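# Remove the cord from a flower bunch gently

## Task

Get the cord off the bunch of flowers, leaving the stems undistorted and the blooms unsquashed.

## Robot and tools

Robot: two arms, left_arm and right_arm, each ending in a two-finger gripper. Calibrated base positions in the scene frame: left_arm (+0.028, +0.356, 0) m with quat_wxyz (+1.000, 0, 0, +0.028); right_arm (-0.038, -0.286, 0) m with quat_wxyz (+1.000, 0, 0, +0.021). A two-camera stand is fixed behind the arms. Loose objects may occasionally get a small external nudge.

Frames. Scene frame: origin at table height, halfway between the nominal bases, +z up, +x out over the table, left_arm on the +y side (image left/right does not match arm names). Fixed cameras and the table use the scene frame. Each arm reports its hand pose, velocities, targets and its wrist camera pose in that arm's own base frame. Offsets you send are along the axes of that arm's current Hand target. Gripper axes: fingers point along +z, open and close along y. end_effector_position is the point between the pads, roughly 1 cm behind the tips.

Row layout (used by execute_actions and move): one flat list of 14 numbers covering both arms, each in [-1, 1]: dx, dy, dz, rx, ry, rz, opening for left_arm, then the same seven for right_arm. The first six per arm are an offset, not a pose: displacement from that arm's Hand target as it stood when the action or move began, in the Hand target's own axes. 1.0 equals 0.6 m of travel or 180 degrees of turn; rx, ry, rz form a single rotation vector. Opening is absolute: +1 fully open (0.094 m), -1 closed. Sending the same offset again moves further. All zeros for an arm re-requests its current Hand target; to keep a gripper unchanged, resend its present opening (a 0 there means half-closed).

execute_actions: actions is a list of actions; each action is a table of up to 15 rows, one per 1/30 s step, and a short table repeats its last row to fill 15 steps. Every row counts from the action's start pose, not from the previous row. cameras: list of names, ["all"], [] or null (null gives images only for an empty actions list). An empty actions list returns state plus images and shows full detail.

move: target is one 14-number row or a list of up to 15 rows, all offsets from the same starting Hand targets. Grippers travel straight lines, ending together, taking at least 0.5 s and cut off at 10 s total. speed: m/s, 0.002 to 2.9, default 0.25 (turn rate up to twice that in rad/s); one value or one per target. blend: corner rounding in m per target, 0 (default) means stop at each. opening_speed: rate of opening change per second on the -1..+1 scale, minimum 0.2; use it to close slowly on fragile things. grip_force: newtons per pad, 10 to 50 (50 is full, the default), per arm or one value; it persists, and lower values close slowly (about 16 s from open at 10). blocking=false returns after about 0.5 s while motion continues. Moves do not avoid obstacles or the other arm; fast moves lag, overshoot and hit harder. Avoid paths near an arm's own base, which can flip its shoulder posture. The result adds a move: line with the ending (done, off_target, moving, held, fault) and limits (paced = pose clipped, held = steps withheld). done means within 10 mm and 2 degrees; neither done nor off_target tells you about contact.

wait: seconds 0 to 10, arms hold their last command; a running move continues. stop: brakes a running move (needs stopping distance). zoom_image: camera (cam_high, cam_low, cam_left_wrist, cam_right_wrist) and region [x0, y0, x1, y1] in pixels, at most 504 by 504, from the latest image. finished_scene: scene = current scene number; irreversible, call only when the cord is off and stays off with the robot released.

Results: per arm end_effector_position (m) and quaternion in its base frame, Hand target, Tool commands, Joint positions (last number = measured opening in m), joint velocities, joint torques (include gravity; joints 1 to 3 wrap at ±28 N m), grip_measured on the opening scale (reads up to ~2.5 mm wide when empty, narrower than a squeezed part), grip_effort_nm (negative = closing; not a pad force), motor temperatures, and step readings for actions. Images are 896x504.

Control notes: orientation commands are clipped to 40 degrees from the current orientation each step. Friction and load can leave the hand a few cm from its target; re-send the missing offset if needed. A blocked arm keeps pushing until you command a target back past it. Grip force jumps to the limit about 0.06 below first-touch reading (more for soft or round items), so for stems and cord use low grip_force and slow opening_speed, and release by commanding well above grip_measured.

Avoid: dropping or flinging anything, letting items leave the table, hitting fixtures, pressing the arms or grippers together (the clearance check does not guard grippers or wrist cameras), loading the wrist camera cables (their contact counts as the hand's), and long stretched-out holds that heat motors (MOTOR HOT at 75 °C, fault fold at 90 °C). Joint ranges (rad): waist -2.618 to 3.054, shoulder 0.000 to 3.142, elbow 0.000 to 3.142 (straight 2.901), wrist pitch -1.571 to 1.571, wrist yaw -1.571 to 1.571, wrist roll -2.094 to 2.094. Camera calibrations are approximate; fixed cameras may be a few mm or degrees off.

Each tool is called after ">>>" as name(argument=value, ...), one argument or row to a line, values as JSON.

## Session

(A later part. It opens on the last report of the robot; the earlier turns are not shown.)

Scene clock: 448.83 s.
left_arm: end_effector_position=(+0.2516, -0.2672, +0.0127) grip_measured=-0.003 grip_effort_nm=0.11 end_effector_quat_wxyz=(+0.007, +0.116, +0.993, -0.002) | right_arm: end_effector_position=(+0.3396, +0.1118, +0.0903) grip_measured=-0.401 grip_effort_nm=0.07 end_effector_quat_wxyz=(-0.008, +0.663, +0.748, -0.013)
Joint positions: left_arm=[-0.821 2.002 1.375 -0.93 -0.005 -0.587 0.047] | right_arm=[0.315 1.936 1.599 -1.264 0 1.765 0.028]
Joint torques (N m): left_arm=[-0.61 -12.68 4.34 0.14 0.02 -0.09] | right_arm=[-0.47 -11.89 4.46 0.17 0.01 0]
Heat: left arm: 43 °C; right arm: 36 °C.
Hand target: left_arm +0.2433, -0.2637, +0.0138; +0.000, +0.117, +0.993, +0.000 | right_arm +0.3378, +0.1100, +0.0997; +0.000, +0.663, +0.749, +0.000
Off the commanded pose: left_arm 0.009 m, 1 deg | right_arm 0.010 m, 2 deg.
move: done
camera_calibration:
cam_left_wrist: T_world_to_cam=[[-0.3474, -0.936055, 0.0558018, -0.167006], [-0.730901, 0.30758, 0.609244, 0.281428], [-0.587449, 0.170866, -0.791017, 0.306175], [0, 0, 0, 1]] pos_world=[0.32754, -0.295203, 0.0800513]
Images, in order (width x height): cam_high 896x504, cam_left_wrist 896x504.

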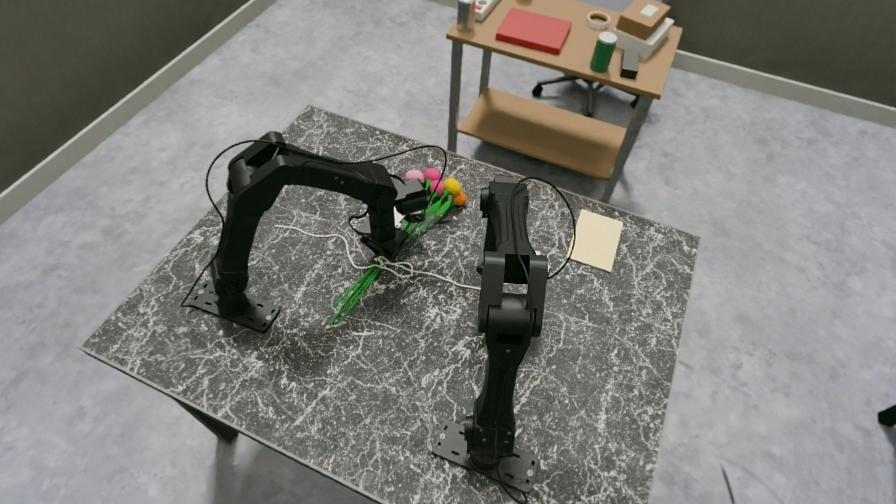

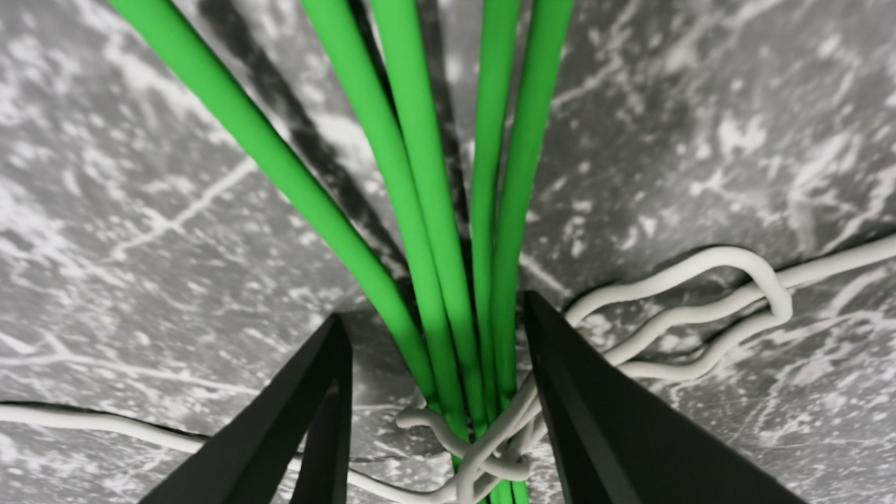

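>>> move(
  target=[
    [0.02, -0.0133, -0.003, 0, 0, 0, 0.0, 0, 0, 0, 0, 0, 0, -0.4],
    [0.02, -0.0133, -0.003, 0, 0, 0, -0.35, 0, 0, 0, 0, 0, 0, -0.4],
  ],
  speed=0.05,
  opening_speed=1.0,
  cameras=["cam_left_wrist"],
)

Scene clock: 454.07 s.
left_arm: end_effector_position=(+0.2368, -0.2714, +0.0128) grip_measured=-0.347 grip_effort_nm=-0.20 end_effector_quat_wxyz=(+0.003, +0.116, +0.993, +0.000) | right_arm: end_effector_position=(+0.3396, +0.1118, +0.0903) grip_measured=-0.401 grip_effort_nm=0.07 end_effector_quat_wxyz=(-0.008, +0.663, +0.748, -0.013)
Joint positions: left_arm=[-0.858 1.984 1.35 -0.93 -0.004 -0.625 0.031] | right_arm=[0.315 1.936 1.599 -1.264 0 1.765 0.028]
Joint torques (N m): left_arm=[-0.51 -12.85 4.48 0.13 0 -0.1] | right_arm=[-0.16 -12.15 4.3 0.2 -0.01 -0.12]
Heat: left arm: 43 °C; right arm: 36 °C.
Hand target: left_arm +0.2298, -0.2687, +0.0156; +0.000, +0.117, +0.993, +0.000 | right_arm +0.3378, +0.1100, +0.0997; +0.000, +0.663, +0.749, +0.000
Off the commanded pose: left_arm 0.008 m, 0 deg | right_arm 0.010 m, 2 deg.
move: done
camera_calibration:
cam_left_wrist: T_world_to_cam=[[-0.347099, -0.936314, 0.0532692, -0.176166], [-0.727372, 0.304627, 0.614925, 0.270077], [-0.59199, 0.174693, -0.786785, 0.300403], [0, 0, 0, 1]] pos_world=[0.313135, -0.299698, 0.0796591]
Images, in order (width x height): cam_left_wrist 896x504.

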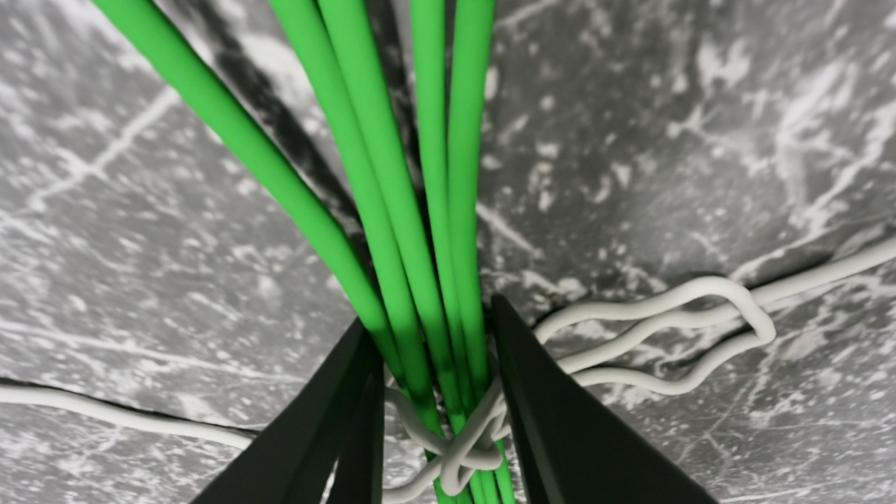

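>>> move(
  target=[0.05, 0, -0.003, 0, 0, 0, -0.35, 0, 0, 0, 0, 0, 0, -0.4],
  speed=0.05,
  cameras=["cam_left_wrist", "cam_high"],
)

Scene clock: 456.30 s.
left_arm: end_effector_position=(+0.2039, -0.2605, +0.0146) grip_measured=-0.347 grip_effort_nm=-0.20 end_effector_quat_wxyz=(-0.004, +0.117, +0.993, +0.008) | right_arm: end_effector_position=(+0.3396, +0.1118, +0.0903) grip_measured=-0.401 grip_effort_nm=0.07 end_effector_quat_wxyz=(-0.008, +0.663, +0.748, -0.013)
Joint positions: left_arm=[-0.912 1.899 1.237 -0.926 -0.004 -0.678 0.031] | right_arm=[0.315 1.936 1.599 -1.264 0 1.765 0.028]
Joint torques (N m): left_arm=[-0.57 -12.01 4.52 0.31 0 -0.12] | right_arm=[-0.35 -11.92 4.48 0.12 -0.04 -0.03]
Heat: left arm: 43 °C; right arm: 36 °C.
Hand target: left_arm +0.2006, -0.2617, +0.0174; +0.000, +0.117, +0.993, +0.000 | right_arm +0.3378, +0.1100, +0.0997; +0.000, +0.663, +0.749, +0.000
Off the commanded pose: left_arm 0.004 m, 1 deg | right_arm 0.010 m, 2 deg.
move: done
camera_calibration:
cam_left_wrist: T_world_to_cam=[[-0.347106, -0.936893, 0.0418111, -0.177536], [-0.718535, 0.294329, 0.630142, 0.237041], [-0.602682, 0.188683, -0.775354, 0.286095], [0, 0, 0, 1]] pos_world=[0.281122, -0.290081, 0.0798783]
Images, in order (width x height): cam_high 896x504, cam_left_wrist 896x504.

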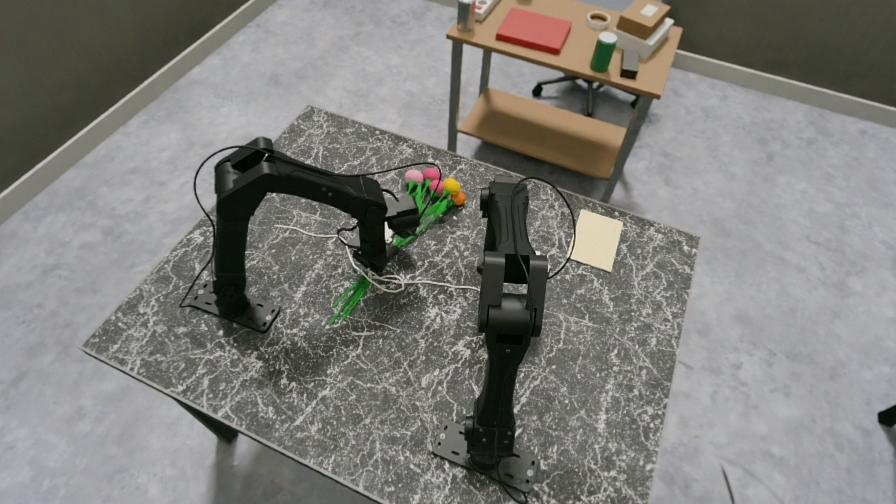

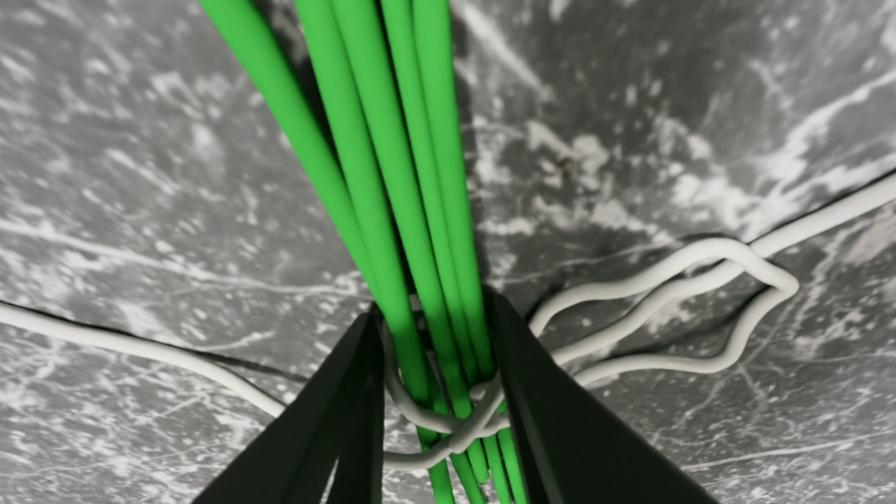

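>>> move(
  target=[0.1, -0.006, -0.003, 0, 0, 0, -0.35, 0, 0, 0, 0, 0, 0, -0.4],
  speed=0.06,
  cameras=["cam_left_wrist", "cam_high"],
)

Scene clock: 461.70 s.
left_arm: end_effector_position=(+0.1445, -0.2512, +0.0179) grip_measured=-0.347 grip_effort_nm=-0.20 end_effector_quat_wxyz=(-0.003, +0.117, +0.993, +0.007) | right_arm: end_effector_position=(+0.3396, +0.1118, +0.0903) grip_measured=-0.401 grip_effort_nm=0.07 end_effector_quat_wxyz=(-0.008, +0.663, +0.748, -0.013)
Joint positions: left_arm=[-1.054 1.748 1.057 -0.893 -0.004 -0.819 0.031] | right_arm=[0.315 1.936 1.599 -1.264 0 1.765 0.028]
Joint torques (N m): left_arm=[-0.44 -10.11 4.48 0.29 0 -0.08] | right_arm=[-0.4 -11.93 4.51 0.21 0 -0.05]
Heat: left arm: 43 °C; right arm: 37 °C.
Hand target: left_arm +0.1415, -0.2512, +0.0192; +0.000, +0.117, +0.993, +0.000 | right_arm +0.3378, +0.1100, +0.0997; +0.000, +0.663, +0.749, +0.000
Off the commanded pose: left_arm 0.003 m, 1 deg | right_arm 0.010 m, 2 deg.
move: done
camera_calibration:
cam_left_wrist: T_world_to_cam=[[-0.347987, -0.936548, 0.0422201, -0.18921], [-0.720368, 0.295941, 0.627287, 0.190316], [-0.599979, 0.187874, -0.777643, 0.250459], [0, 0, 0, 1]] pos_world=[0.221525, -0.280582, 0.0833737]
Images, in order (width x height): cam_high 896x504, cam_left_wrist 896x504.

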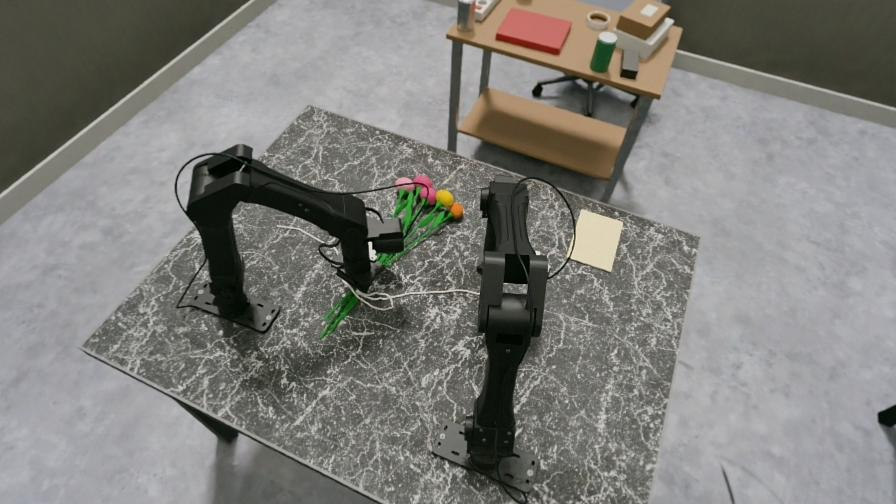

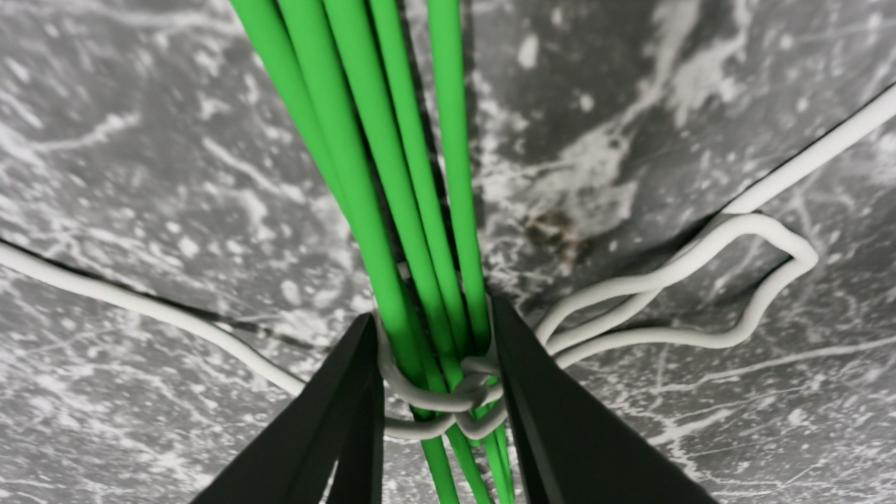

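>>> move(
  target=[0, 0, 0, 0, 0, 0, -0.35, 0.3923, 0.1648, -0.0833, 0, 0, -0.397, 0.4],
  speed=0.2,
  cameras=["all"],
)

Scene clock: 477.97 s.
left_arm: end_effector_position=(+0.1444, -0.2513, +0.0179) grip_measured=-0.347 grip_effort_nm=-0.20 end_effector_quat_wxyz=(-0.003, +0.116, +0.993, +0.007) | right_arm: end_effector_position=(+0.4059, +0.3499, +0.1673) grip_measured=+0.399 grip_effort_nm=0.07 end_effector_quat_wxyz=(+0.118, +0.107, +0.979, +0.127)
Joint positions: left_arm=[-1.054 1.748 1.057 -0.893 -0.003 -0.822 0.031] | right_arm=[0.709 2.529 2.842 -1.536 -0.001 0.927 0.066]
Joint torques (N m): left_arm=[-0.53 -10.14 4.46 0.29 -0.01 -0.08] | right_arm=[0.59 -9.32 7.32 0.68 -0.05 -0.09]
Heat: left arm: 43 °C; right arm: 37 °C.
Hand target: left_arm +0.1415, -0.2512, +0.0192; +0.000, +0.117, +0.993, +0.000 | right_arm +0.4075, +0.3556, +0.1499; +0.000, +0.101, +0.995, +0.000
Off the commanded pose: left_arm 0.003 m, 1 deg | right_arm 0.018 m, 20 deg.
elbow stopped short (right arm): the move would have taken joint 3 (elbow) straighter than the controller allows.
move: off_target (right_arm)
camera_calibration:
cam_left_wrist: T_world_to_cam=[[-0.345427, -0.937459, 0.0430237, -0.190011], [-0.720531, 0.29431, 0.627866, 0.189817], [-0.601261, 0.185882, -0.777131, 0.250125], [0, 0, 0, 1]] pos_world=[0.221524, -0.280486, 0.0833751]
cam_right_wrist: T_world_to_cam=[[-0.324854, -0.899932, -0.290849, 0.496113], [-0.870464, 0.16425, 0.464019, 0.240972], [-0.369813, 0.403912, -0.836716, 0.253082], [0, 0, 0, 1]] pos_world=[0.464514, 0.304665, 0.244236]

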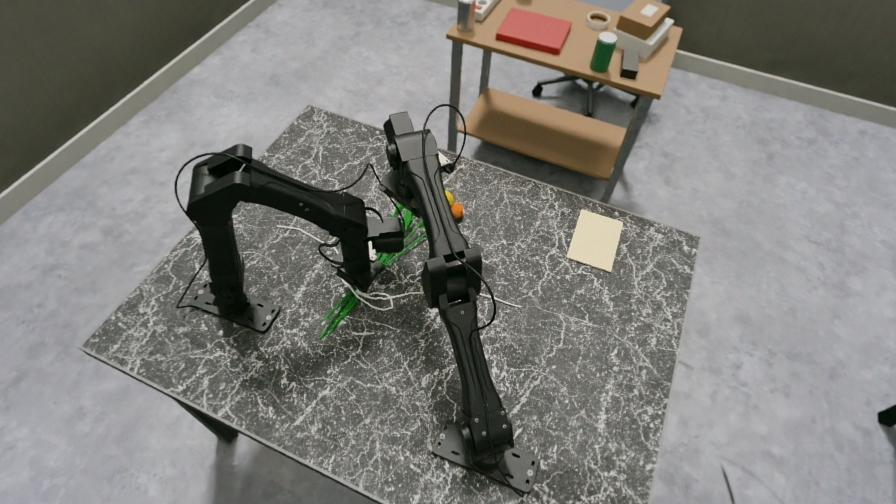

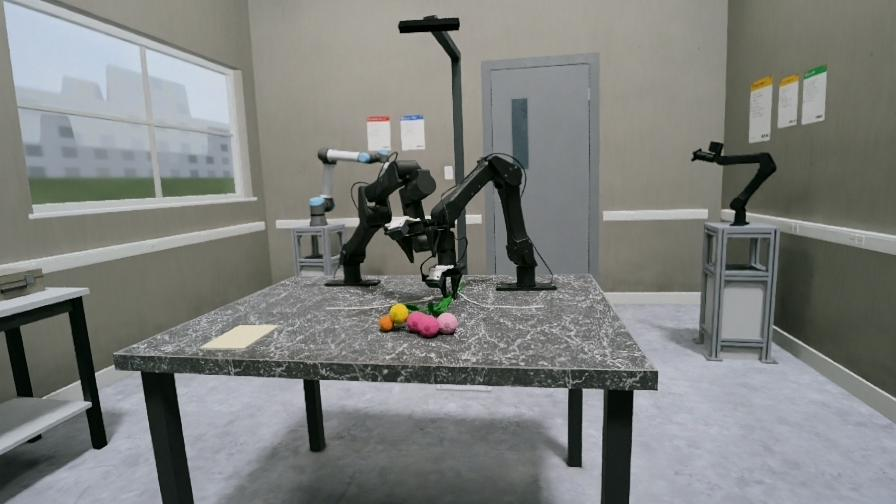

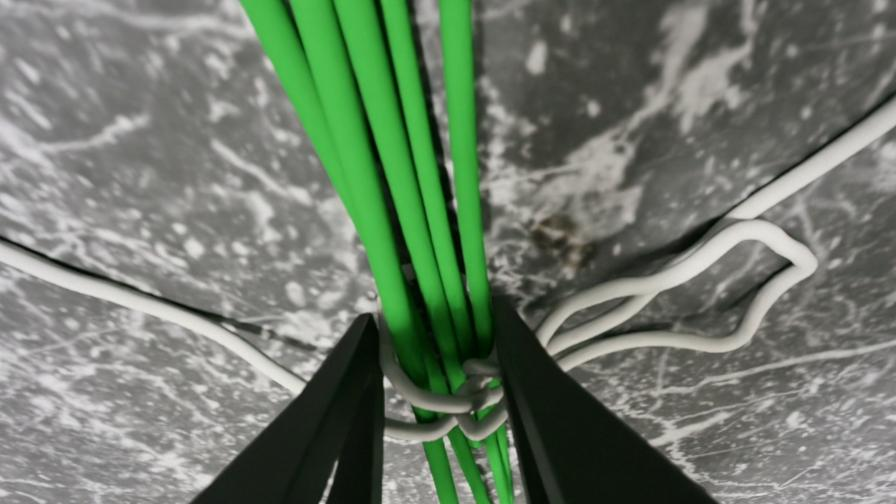

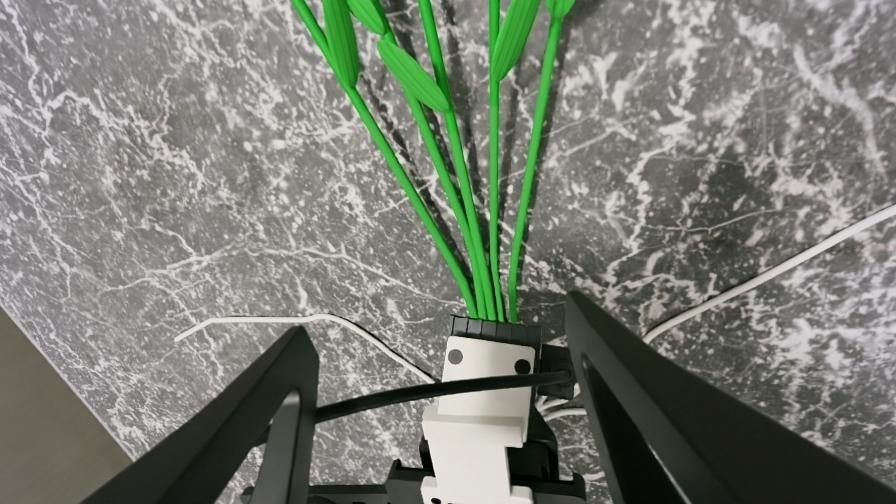

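>>> move(
  target=[
    [0, 0, 0, 0, 0, 0, 0.0, 0, 0, 0, 0, 0, 0, 0.4],
    [0, 0, -0.1667, 0, 0, 0, 0.0, 0, 0, 0, 0, 0, 0, 0.4],
    [-0.0227, 0.2625, -0.1667, 0, 0, 0, 0.4, 0, 0, 0, 0, 0, 0, 0.4],
  ],
  speed=0.2,
  blend=[0, 0.03, 0],
  cameras=["cam_right_wrist", "cam_high"],
)

Scene clock: 488.60 s.
left_arm: end_effector_position=(+0.1977, -0.1067, +0.1207) grip_measured=+0.397 grip_effort_nm=0.11 end_effector_quat_wxyz=(+0.007, +0.118, +0.993, -0.004) | right_arm: end_effector_position=(+0.4094, +0.3539, +0.1711) grip_measured=+0.399 grip_effort_nm=0.04 end_effector_quat_wxyz=(+0.126, +0.106, +0.977, +0.137)
Joint positions: left_arm=[-0.497 1.376 1.11 -1.29 0.002 -0.261 0.066] | right_arm=[0.71 2.529 2.848 -1.516 -0.003 0.926 0.066]
Joint torques (N m): left_arm=[0.51 -6.38 5.07 0.1 -0.07 0.02] | right_arm=[0.51 -9.25 6.8 0.58 0.05 -0.07]
Heat: left arm: 42 °C; right arm: 38 °C.
Hand target: left_arm +0.1914, -0.1012, +0.1191; +0.000, +0.117, +0.993, +0.000 | right_arm +0.4075, +0.3557, +0.1499; +0.000, +0.101, +0.995, +0.000
Off the commanded pose: left_arm 0.008 m, 1 deg | right_arm 0.021 m, 21 deg.
elbow stopped short (right arm): the move would have taken joint 3 (elbow) straighter than the controller allows.
move: off_target (right_arm)
camera_calibration:
cam_right_wrist: T_world_to_cam=[[-0.316898, -0.895284, -0.313116, 0.500837], [-0.879666, 0.153998, 0.449968, 0.251492], [-0.35463, 0.418032, -0.836353, 0.244701], [0, 0, 0, 1]] pos_world=[0.466722, 0.307369, 0.248314]
Images, in order (width x height): cam_high 896x504, cam_right_wrist 896x504.

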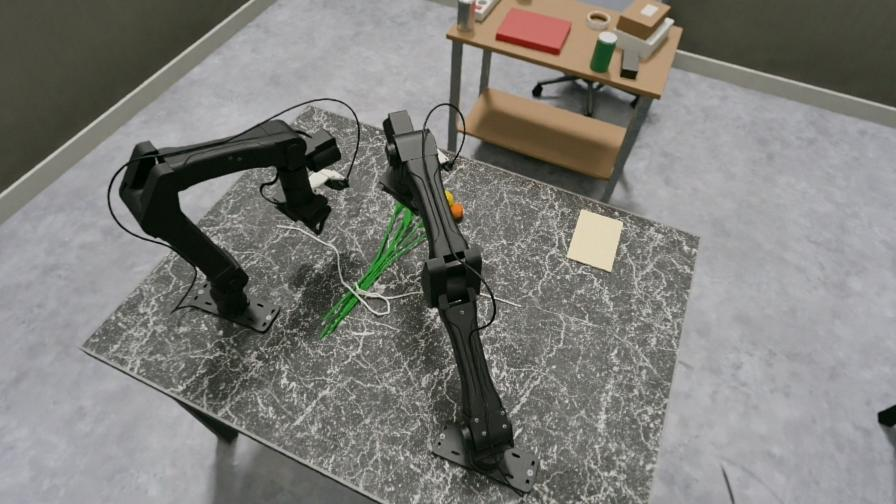

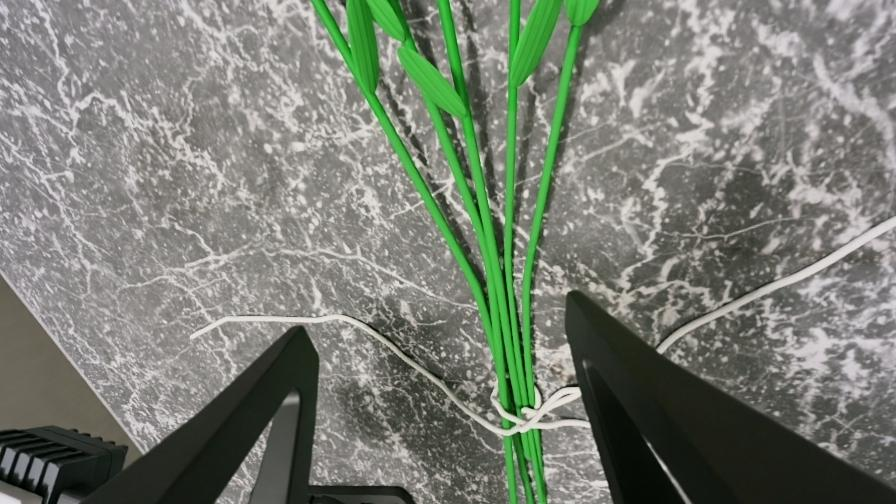

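>>> zoom_image(
  camera="cam_right_wrist",
  region=[450, 360, 610, 470],
)

>>> zoom_image(
  camera="cam_high",
  region=[310, 240, 430, 345],
)

Scaled by 3.150 from the camera's 896x504 image, which has a finer 1280x720 frame.

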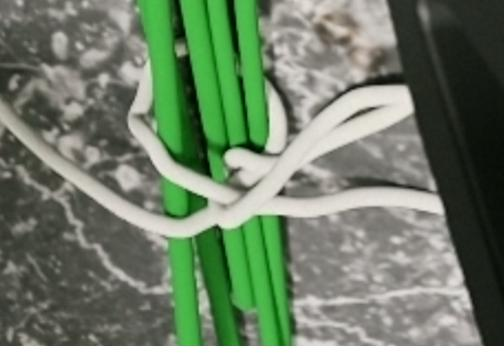

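Scaled by 4.200 from the camera's 896x504 image, which has a finer 1280x720 frame.

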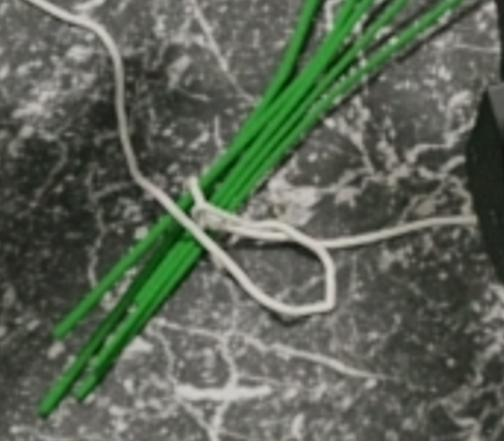

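>>> move(
  target=[0, 0, 0, 0, 0, 0, 0.4, 0.2683, 0.0405, 0.0833, 0, 0, 0, 0.06],
  speed=0.2,
  cameras=["cam_right_wrist", "cam_high"],
)

Scene clock: 499.90 s.
left_arm: end_effector_position=(+0.1977, -0.1067, +0.1207) grip_measured=+0.397 grip_effort_nm=0.11 end_effector_quat_wxyz=(+0.007, +0.118, +0.993, -0.004) | right_arm: end_effector_position=(+0.2848, +0.4093, +0.0916) grip_measured=+0.061 grip_effort_nm=-0.07 end_effector_quat_wxyz=(+0.021, +0.084, +0.996, +0.036)
Joint positions: left_arm=[-0.497 1.376 1.11 -1.29 0.002 -0.261 0.066] | right_arm=[0.961 2.529 2.573 -1.532 0 1.129 0.05]
Joint torques (N m): left_arm=[0.5 -6.32 5.03 0.11 -0.06 0.02] | right_arm=[-0.44 -12.83 5.79 0.29 0.07 0.01]
Motor temperatures (°C): left_arm=[30 40 38 29 29 27 28] | right_arm=[28 39 37 29 26 29 29]
Heat: left arm: 40 °C; right arm: 39 °C.
Hand target: left_arm +0.1914, -0.1012, +0.1191; +0.000, +0.117, +0.993, +0.000 | right_arm +0.2880, +0.4080, +0.0923; +0.024, +0.085, +0.995, +0.036 (not the last commanded pose)
Off the commanded pose: left_arm 0.008 m, 1 deg | right_arm 0.031 m, 5 deg.
move: held (right_arm; a check stopped the path); limits=held
pose unreachable (right arm): on one or more control steps of this call, first in action 0 (counted from 0), this arm could not follow its commanded pose, so it was not sent that pose on those steps. It may still have moved: this result reports where it is.
cause: moving toward the commanded pose would bring a part of the arm too close to another arm (this arm's wrist (the part past joint 4) and the left arm's wrist (the part past joint 4), under 1 mm apart when this arm was first held).
camera_calibration:
cam_right_wrist: T_world_to_cam=[[-0.313538, -0.947105, -0.0684543, 0.483936], [-0.768819, 0.210883, 0.603694, 0.100172], [-0.557326, 0.24191, -0.794272, 0.236821], [0, 0, 0, 1]] pos_world=[0.360733, 0.379924, 0.160755]
Images, in order (width x height): cam_high 896x504, cam_right_wrist 896x504.

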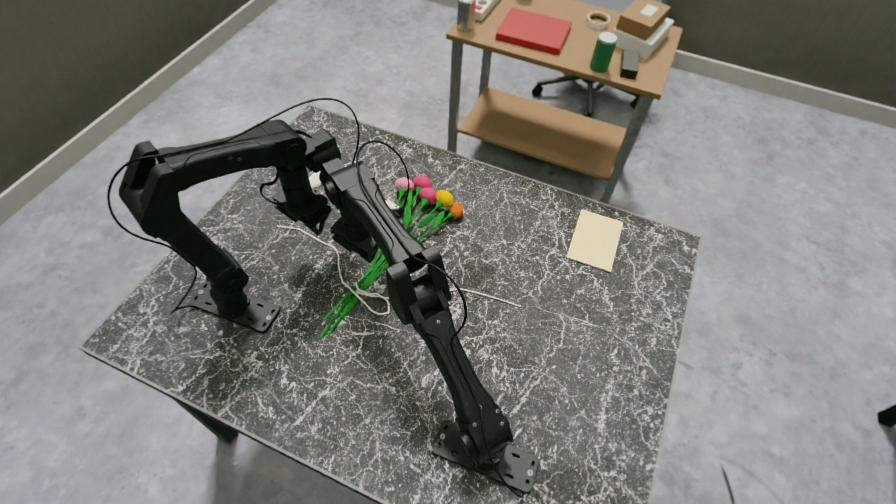

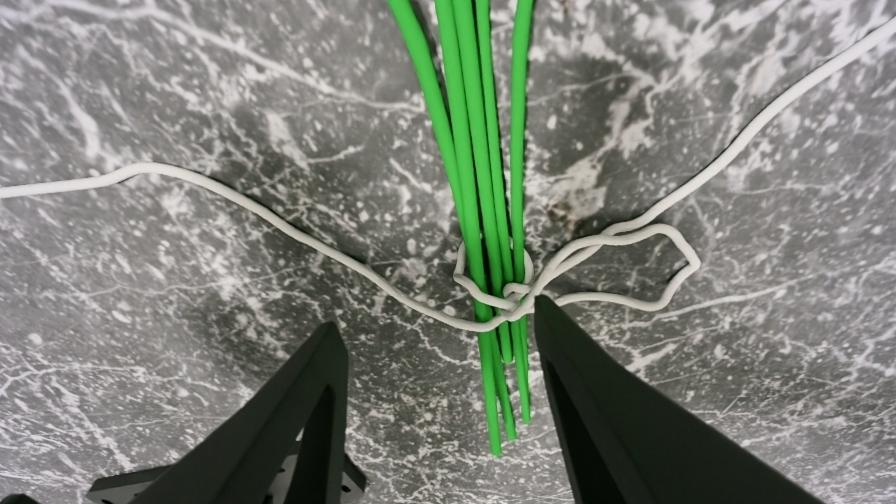

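>>> move(
  target=[0.1394, 0.2237, -0.05, 0, 0, 0, 0.4, 0, 0, 0, 0, 0, 0, 0.06],
  speed=0.2,
  cameras=[],
)

Scene clock: 503.10 s.
left_arm: end_effector_position=(+0.1432, +0.0506, +0.1459) grip_measured=+0.397 grip_effort_nm=0.11 end_effector_quat_wxyz=(-0.003, +0.118, +0.993, +0.005) | right_arm: end_effector_position=(+0.2848, +0.4093, +0.0916) grip_measured=+0.061 grip_effort_nm=-0.07 end_effector_quat_wxyz=(+0.021, +0.084, +0.996, +0.036)
Joint positions: left_arm=[0.319 1.113 1.036 -1.495 -0.012 0.555 0.066] | right_arm=[0.961 2.529 2.573 -1.532 0 1.129 0.05]
Joint torques (N m): left_arm=[0.53 -2.71 7.6 0.05 0.09 0.02] | right_arm=[-0.53 -13.04 5.91 0.28 0 -0.06]
Heat: left arm: 39 °C; right arm: 40 °C.
Hand target: left_arm +0.1414, +0.0488, +0.1491; +0.000, +0.117, +0.993, +0.000 | right_arm +0.2880, +0.4080, +0.0923; +0.024, +0.085, +0.995, +0.036
Off the commanded pose: left_arm 0.004 m, 1 deg | right_arm 0.004 m, 0 deg.
move: done
No camera images: "cameras" was empty.

>>> move(
  target=[0, 0, 0, 0, 0, 0, 0.4, 0.046, -0.014, 0.0504, 0.0242, 0.0131, 0.0041, 0.06],
  speed=0.1,
  cameras=["cam_right_wrist"],
)

Scene clock: 509.00 s.
left_arm: end_effector_position=(+0.1432, +0.0506, +0.1459) grip_measured=+0.397 grip_effort_nm=0.11 end_effector_quat_wxyz=(-0.003, +0.118, +0.993, +0.005) | right_arm: end_effector_position=(+0.2615, +0.4061, +0.0591) grip_measured=+0.061 grip_effort_nm=-0.07 end_effector_quat_wxyz=(-0.002, +0.088, +0.996, -0.003)
Joint positions: left_arm=[0.319 1.113 1.036 -1.495 -0.012 0.555 0.066] | right_arm=[0.997 2.529 2.445 -1.495 0 1.173 0.05]
Joint torques (N m): left_arm=[0.53 -2.69 7.54 0.04 0.09 0.01] | right_arm=[0.34 -13.87 4.31 0.29 -0.03 0.11]
Heat: left arm: 38 °C; right arm: 41 °C.
Hand target: left_arm +0.1414, +0.0488, +0.1491; +0.000, +0.117, +0.993, +0.000 | right_arm +0.2612, +0.4065, +0.0604; +0.000, +0.091, +0.996, +0.000
Off the commanded pose: left_arm 0.004 m, 1 deg | right_arm 0.001 m, 1 deg.
move: done
camera_calibration:
cam_right_wrist: T_world_to_cam=[[-0.323513, -0.946045, 0.0183858, 0.468376], [-0.734233, 0.263242, 0.625784, 0.0708683], [-0.59686, 0.18895, -0.77978, 0.22981], [0, 0, 0, 1]] pos_world=[0.340724, 0.381027, 0.126241]
Images, in order (width x height): cam_right_wrist 896x504.

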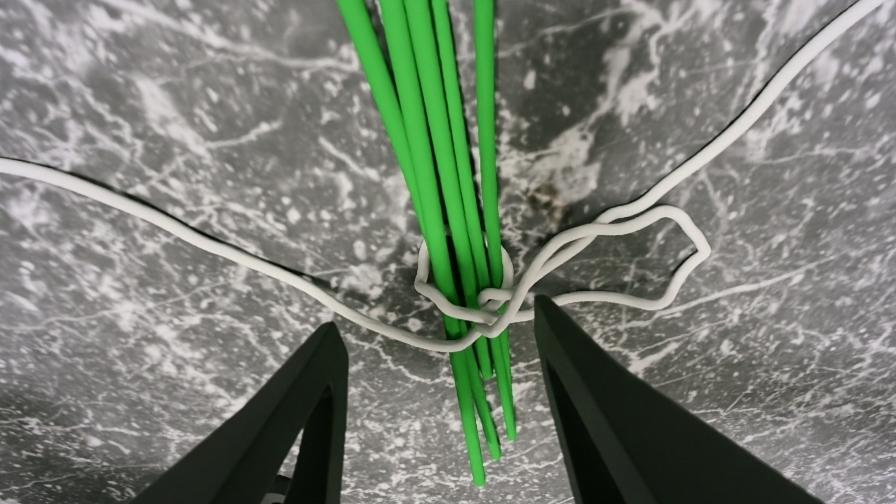

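>>> move(
  target=[0, 0, 0, 0, 0, 0, 0.4, -0.0152, -0.005, 0.045, 0, 0, 0, 0.02],
  speed=0.08,
  cameras=["cam_right_wrist"],
)

Scene clock: 521.20 s.
left_arm: end_effector_position=(+0.1432, +0.0506, +0.1459) grip_measured=+0.397 grip_effort_nm=0.11 end_effector_quat_wxyz=(-0.003, +0.118, +0.993, +0.005) | right_arm: end_effector_position=(+0.2668, +0.4022, +0.0261) grip_measured=+0.021 grip_effort_nm=-0.07 end_effector_quat_wxyz=(-0.005, +0.091, +0.996, -0.009)
Joint positions: left_arm=[0.319 1.113 1.036 -1.495 -0.012 0.555 0.066] | right_arm=[0.983 2.529 2.313 -1.376 0 1.166 0.048]
Joint torques (N m): left_arm=[0.58 -2.74 7.57 0.05 0.09 0.01] | right_arm=[-0.68 -14.87 4.49 0.24 0.02 -0.05]
Motor temperatures (°C): left_arm=[30 37 39 29 29 27 28] | right_arm=[28 44 36 29 26 29 29]
Heat: left arm: 39 °C; right arm: 44 °C.
Hand target: left_arm +0.1414, +0.0488, +0.1491; +0.000, +0.117, +0.993, +0.000 | right_arm +0.2696, +0.4018, +0.0334; +0.000, +0.091, +0.996, +0.000
Off the commanded pose: left_arm 0.004 m, 1 deg | right_arm 0.008 m, 1 deg.
move: done
camera_calibration:
cam_right_wrist: T_world_to_cam=[[-0.32907, -0.943788, 0.0312562, 0.467303], [-0.72796, 0.274622, 0.628218, 0.0901326], [-0.601488, 0.183974, -0.77741, 0.211193], [0, 0, 0, 1]] pos_world=[0.346418, 0.377429, 0.0929542]
Images, in order (width x height): cam_right_wrist 896x504.

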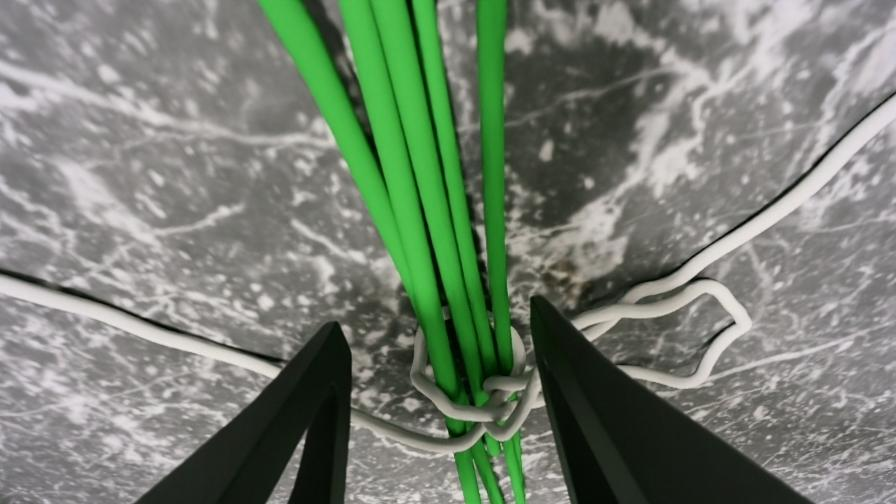

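>>> move(
  target=[
    [0, 0, 0, 0, 0, 0, 0.4, 0.0, -0.01, 0.0217, 0, 0, 0, 0.02],
    [0, 0, 0, 0, 0, 0, 0.4, 0.0, -0.01, 0.0217, 0, 0, 0, -0.42],
  ],
  speed=0.06,
  opening_speed=0.8,
  cameras=["cam_right_wrist"],
)

Scene clock: 525.77 s.
left_arm: end_effector_position=(+0.1432, +0.0506, +0.1459) grip_measured=+0.397 grip_effort_nm=0.11 end_effector_quat_wxyz=(-0.003, +0.118, +0.993, +0.005) | right_arm: end_effector_position=(+0.2658, +0.3991, +0.0109) grip_measured=-0.419 grip_effort_nm=-0.08 end_effector_quat_wxyz=(-0.005, +0.090, +0.996, -0.007)
Joint positions: left_arm=[0.319 1.113 1.036 -1.495 -0.012 0.555 0.066] | right_arm=[0.98 2.503 2.206 -1.289 -0.003 1.16 0.027]
Joint torques (N m): left_arm=[0.57 -2.71 7.56 0.04 0.1 0.03] | right_arm=[-0.85 -15.66 4.1 0.11 0.06 -0.03]
Heat: left arm: 39 °C; right arm: 44 °C.
Hand target: left_arm +0.1414, +0.0488, +0.1491; +0.000, +0.117, +0.993, +0.000 | right_arm +0.2685, +0.3960, +0.0204; +0.000, +0.091, +0.996, +0.000
Off the commanded pose: left_arm 0.004 m, 1 deg | right_arm 0.010 m, 1 deg.
move: done
camera_calibration:
cam_right_wrist: T_world_to_cam=[[-0.325935, -0.945037, 0.0259041, 0.46436], [-0.729342, 0.268789, 0.629137, 0.102536], [-0.60152, 0.186165, -0.776863, 0.198474], [0, 0, 0, 1]] pos_world=[0.345521, 0.374328, 0.0776487]
Images, in order (width x height): cam_right_wrist 896x504.

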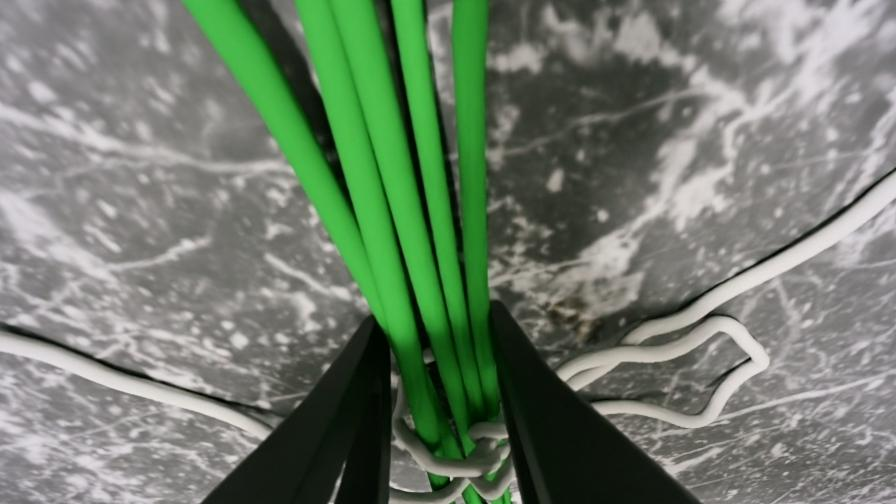

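>>> move(
  target=[
    [0, 0, 0, 0, 0, 0, 0.4, 0.01, 0, 0, 0, 0, 0, -0.42],
    [0, 0, 0, 0, 0, 0, 0.4, 0.01, 0, 0, 0, 0, 0, -0.5],
    [0, 0, 0, 0, 0, 0, 0.4, 0.04, 0, 0, 0, 0, 0, -0.5],
  ],
  speed=0.06,
  opening_speed=0.8,
  cameras=["cam_right_wrist"],
)

Scene clock: 530.87 s.
left_arm: end_effector_position=(+0.1432, +0.0506, +0.1459) grip_measured=+0.397 grip_effort_nm=0.11 end_effector_quat_wxyz=(-0.003, +0.118, +0.993, +0.005) | right_arm: end_effector_position=(+0.2514, +0.3998, +0.0105) grip_measured=-0.499 grip_effort_nm=-0.08 end_effector_quat_wxyz=(-0.001, +0.093, +0.996, -0.006)
Joint positions: left_arm=[0.319 1.113 1.036 -1.495 -0.012 0.555 0.066] | right_arm=[1.008 2.456 2.118 -1.244 0.003 1.195 0.024]
Joint torques (N m): left_arm=[0.54 -2.7 7.53 0.04 0.09 0.02] | right_arm=[1.25 -15.41 3.79 0.19 -0.02 0.11]
Heat: left arm: 40 °C; right arm: 44 °C.
Hand target: left_arm +0.1414, +0.0488, +0.1491; +0.000, +0.117, +0.993, +0.000 | right_arm +0.2449, +0.4003, +0.0203; +0.000, +0.091, +0.996, +0.000
Off the commanded pose: left_arm 0.004 m, 1 deg | right_arm 0.012 m, 1 deg.
move: off_target (right_arm)
camera_calibration:
cam_right_wrist: T_world_to_cam=[[-0.33286, -0.942701, 0.0227743, 0.461092], [-0.732033, 0.273548, 0.623938, 0.0909682], [-0.594417, 0.191012, -0.781142, 0.185633], [0, 0, 0, 1]] pos_world=[0.330414, 0.37433, 0.0777459]
Images, in order (width x height): cam_right_wrist 896x504.

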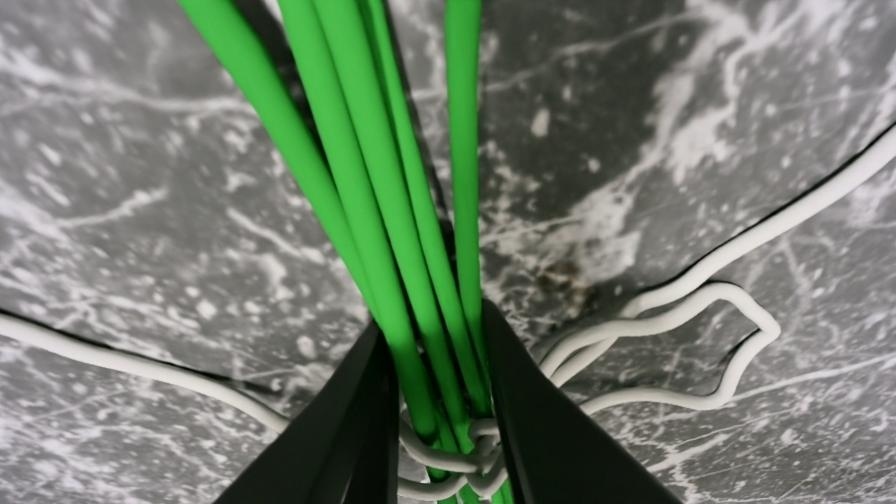

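>>> move(
  target=[0, 0, 0, 0, 0, 0, 0.4, 0.05, 0, 0, 0, 0, 0, -0.5],
  speed=0.06,
  cameras=["cam_right_wrist", "cam_high"],
)

>>> zoom_image(
  camera="cam_high",
  region=[300, 170, 480, 350],
)

Scene clock: 533.40 s.
left_arm: end_effector_position=(+0.1432, +0.0506, +0.1459) grip_measured=+0.397 grip_effort_nm=0.11 end_effector_quat_wxyz=(-0.003, +0.118, +0.993, +0.005) | right_arm: end_effector_position=(+0.2204, +0.4053, +0.0105) grip_measured=-0.499 grip_effort_nm=-0.07 end_effector_quat_wxyz=(+0.000, +0.091, +0.996, -0.010)
Joint positions: left_arm=[0.319 1.113 1.036 -1.495 -0.012 0.555 0.066] | right_arm=[1.074 2.408 2.031 -1.211 0.008 1.255 0.024]
Joint torques (N m): left_arm=[0.53 -2.69 7.54 0.05 0.09 0.02] | right_arm=[0.51 -15.15 4.07 0.22 -0.07 0.12]
Heat: left arm: 40 °C; right arm: 44 °C.
Hand target: left_arm +0.1414, +0.0488, +0.1491; +0.000, +0.117, +0.993, +0.000 | right_arm +0.2155, +0.4059, +0.0204; +0.000, +0.091, +0.996, +0.000
Off the commanded pose: left_arm 0.004 m, 1 deg | right_arm 0.011 m, 1 deg.
move: off_target (right_arm)
camera_calibration:
cam_right_wrist: T_world_to_cam=[[-0.328191, -0.944157, 0.0293018, 0.455441], [-0.735069, 0.274748, 0.619829, 0.0669858], [-0.593266, 0.181883, -0.78419, 0.169752], [0, 0, 0, 1]] pos_world=[0.299419, 0.380729, 0.0782528]
Images, in order (width x height): cam_high 896x504, cam_right_wrist 896x504.

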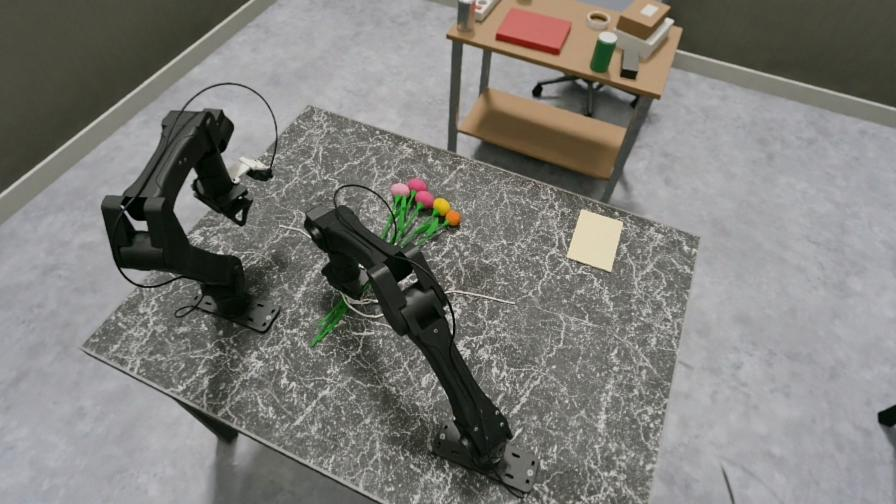

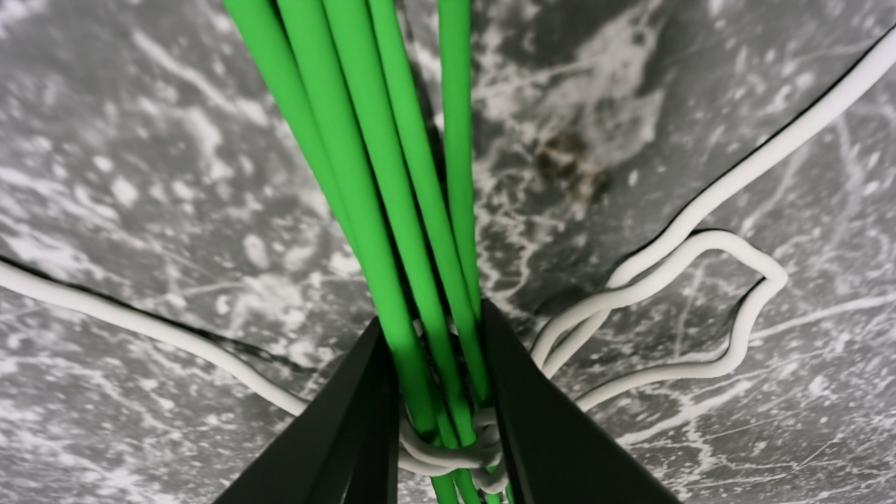

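Scaled by 2.800 from the camera's 896x504 image, which has a finer 1280x720 frame.

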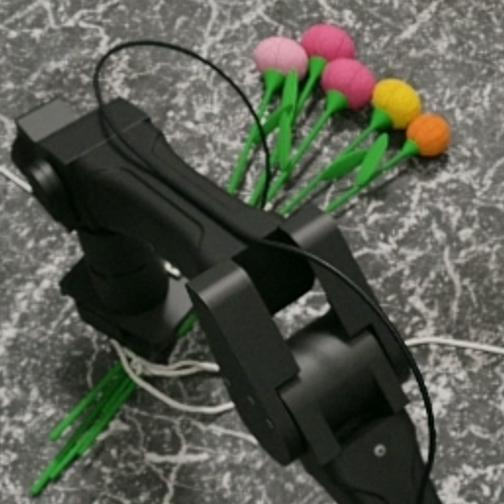

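>>> move(
  target=[
    [0, 0, 0, 0, 0, 0, 0.4, 0, 0, 0, 0, 0, 0, -0.2],
    [0, 0, 0, 0, 0, 0, 0.4, 0, 0, -0.1, 0, 0, 0, -0.2],
    [0, 0, 0, 0, 0, 0, 0.4, 0.065, -0.0, -0.1, 0, 0, 0, -0.4],
  ],
  speed=0.1,
  blend=[0, 0.02, 0],
  opening_speed=1.0,
  cameras=["cam_right_wrist"],
)

>>> zoom_image(
  camera="cam_right_wrist",
  region=[370, 150, 570, 350],
)

Scene clock: 546.73 s.
left_arm: end_effector_position=(+0.1432, +0.0506, +0.1459) grip_measured=+0.397 grip_effort_nm=0.11 end_effector_quat_wxyz=(-0.003, +0.118, +0.993, +0.005) | right_arm: end_effector_position=(+0.1779, +0.4198, +0.0633) grip_measured=-0.399 grip_effort_nm=-0.07 end_effector_quat_wxyz=(-0.003, +0.086, +0.996, -0.006)
Joint positions: left_arm=[0.319 1.113 1.036 -1.495 -0.012 0.555 0.066] | right_arm=[1.167 2.358 2.154 -1.378 -0.002 1.34 0.028]
Joint torques (N m): left_arm=[0.55 -2.7 7.56 0.05 0.08 0.01] | right_arm=[-0.39 -15.97 4.42 -0.03 -0.01 0.15]
Heat: left arm: 40 °C; right arm: 43 °C.
Hand target: left_arm +0.1414, +0.0488, +0.1491; +0.000, +0.117, +0.993, +0.000 | right_arm +0.1770, +0.4129, +0.0803; +0.000, +0.091, +0.996, +0.000
Off the commanded pose: left_arm 0.004 m, 1 deg | right_arm 0.018 m, 1 deg.
move: off_target (right_arm); blend cut to 0.0195 m at target 2; target 3's new opening was sent with right_arm's hand 0.018 m and 1 deg from that target
camera_calibration:
cam_right_wrist: T_world_to_cam=[[-0.31953, -0.947304, 0.0227221, 0.453785], [-0.73435, 0.262712, 0.625869, 0.00354329], [-0.598857, 0.183298, -0.779597, 0.183395], [0, 0, 0, 1]] pos_world=[0.257428, 0.395326, 0.130446]
Images, in order (width x height): cam_right_wrist 896x504.

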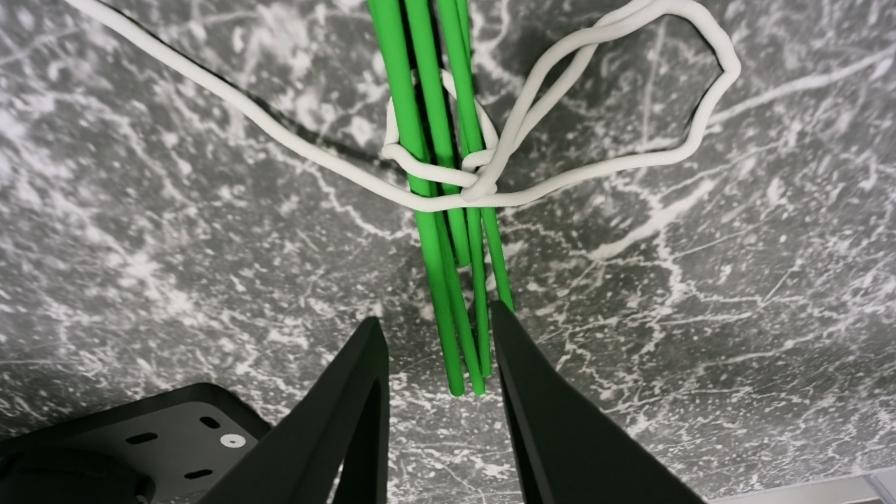

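Scaled by 2.520 from the camera's 896x504 image, which has a finer 1280x720 frame.

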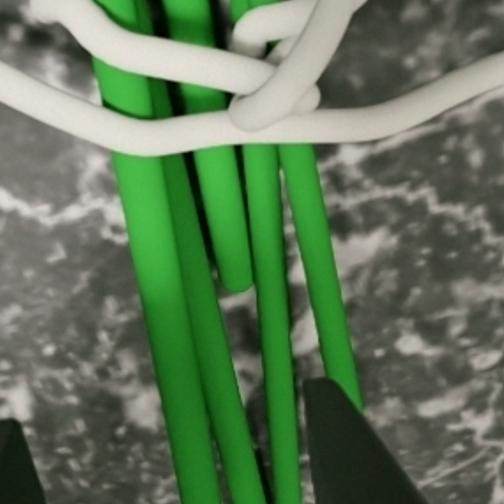

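>>> zoom_image(
  camera="cam_right_wrist",
  region=[370, 0, 570, 220],
)

>>> zoom_image(
  camera="cam_right_wrist",
  region=[440, 0, 760, 220],
)

Scaled by 2.291 from the camera's 896x504 image, which has a finer 1280x720 frame.

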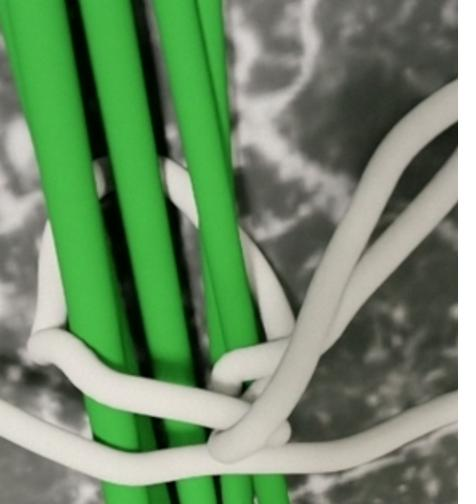

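Scaled by 1.575 from the camera's 896x504 image, which has a finer 1280x720 frame.

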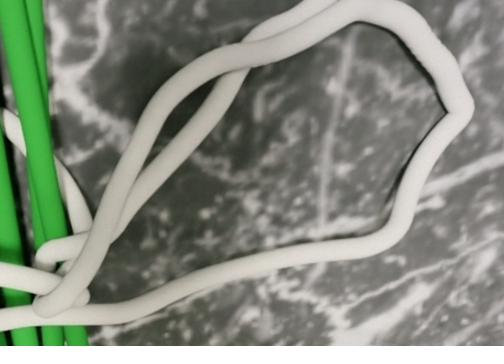

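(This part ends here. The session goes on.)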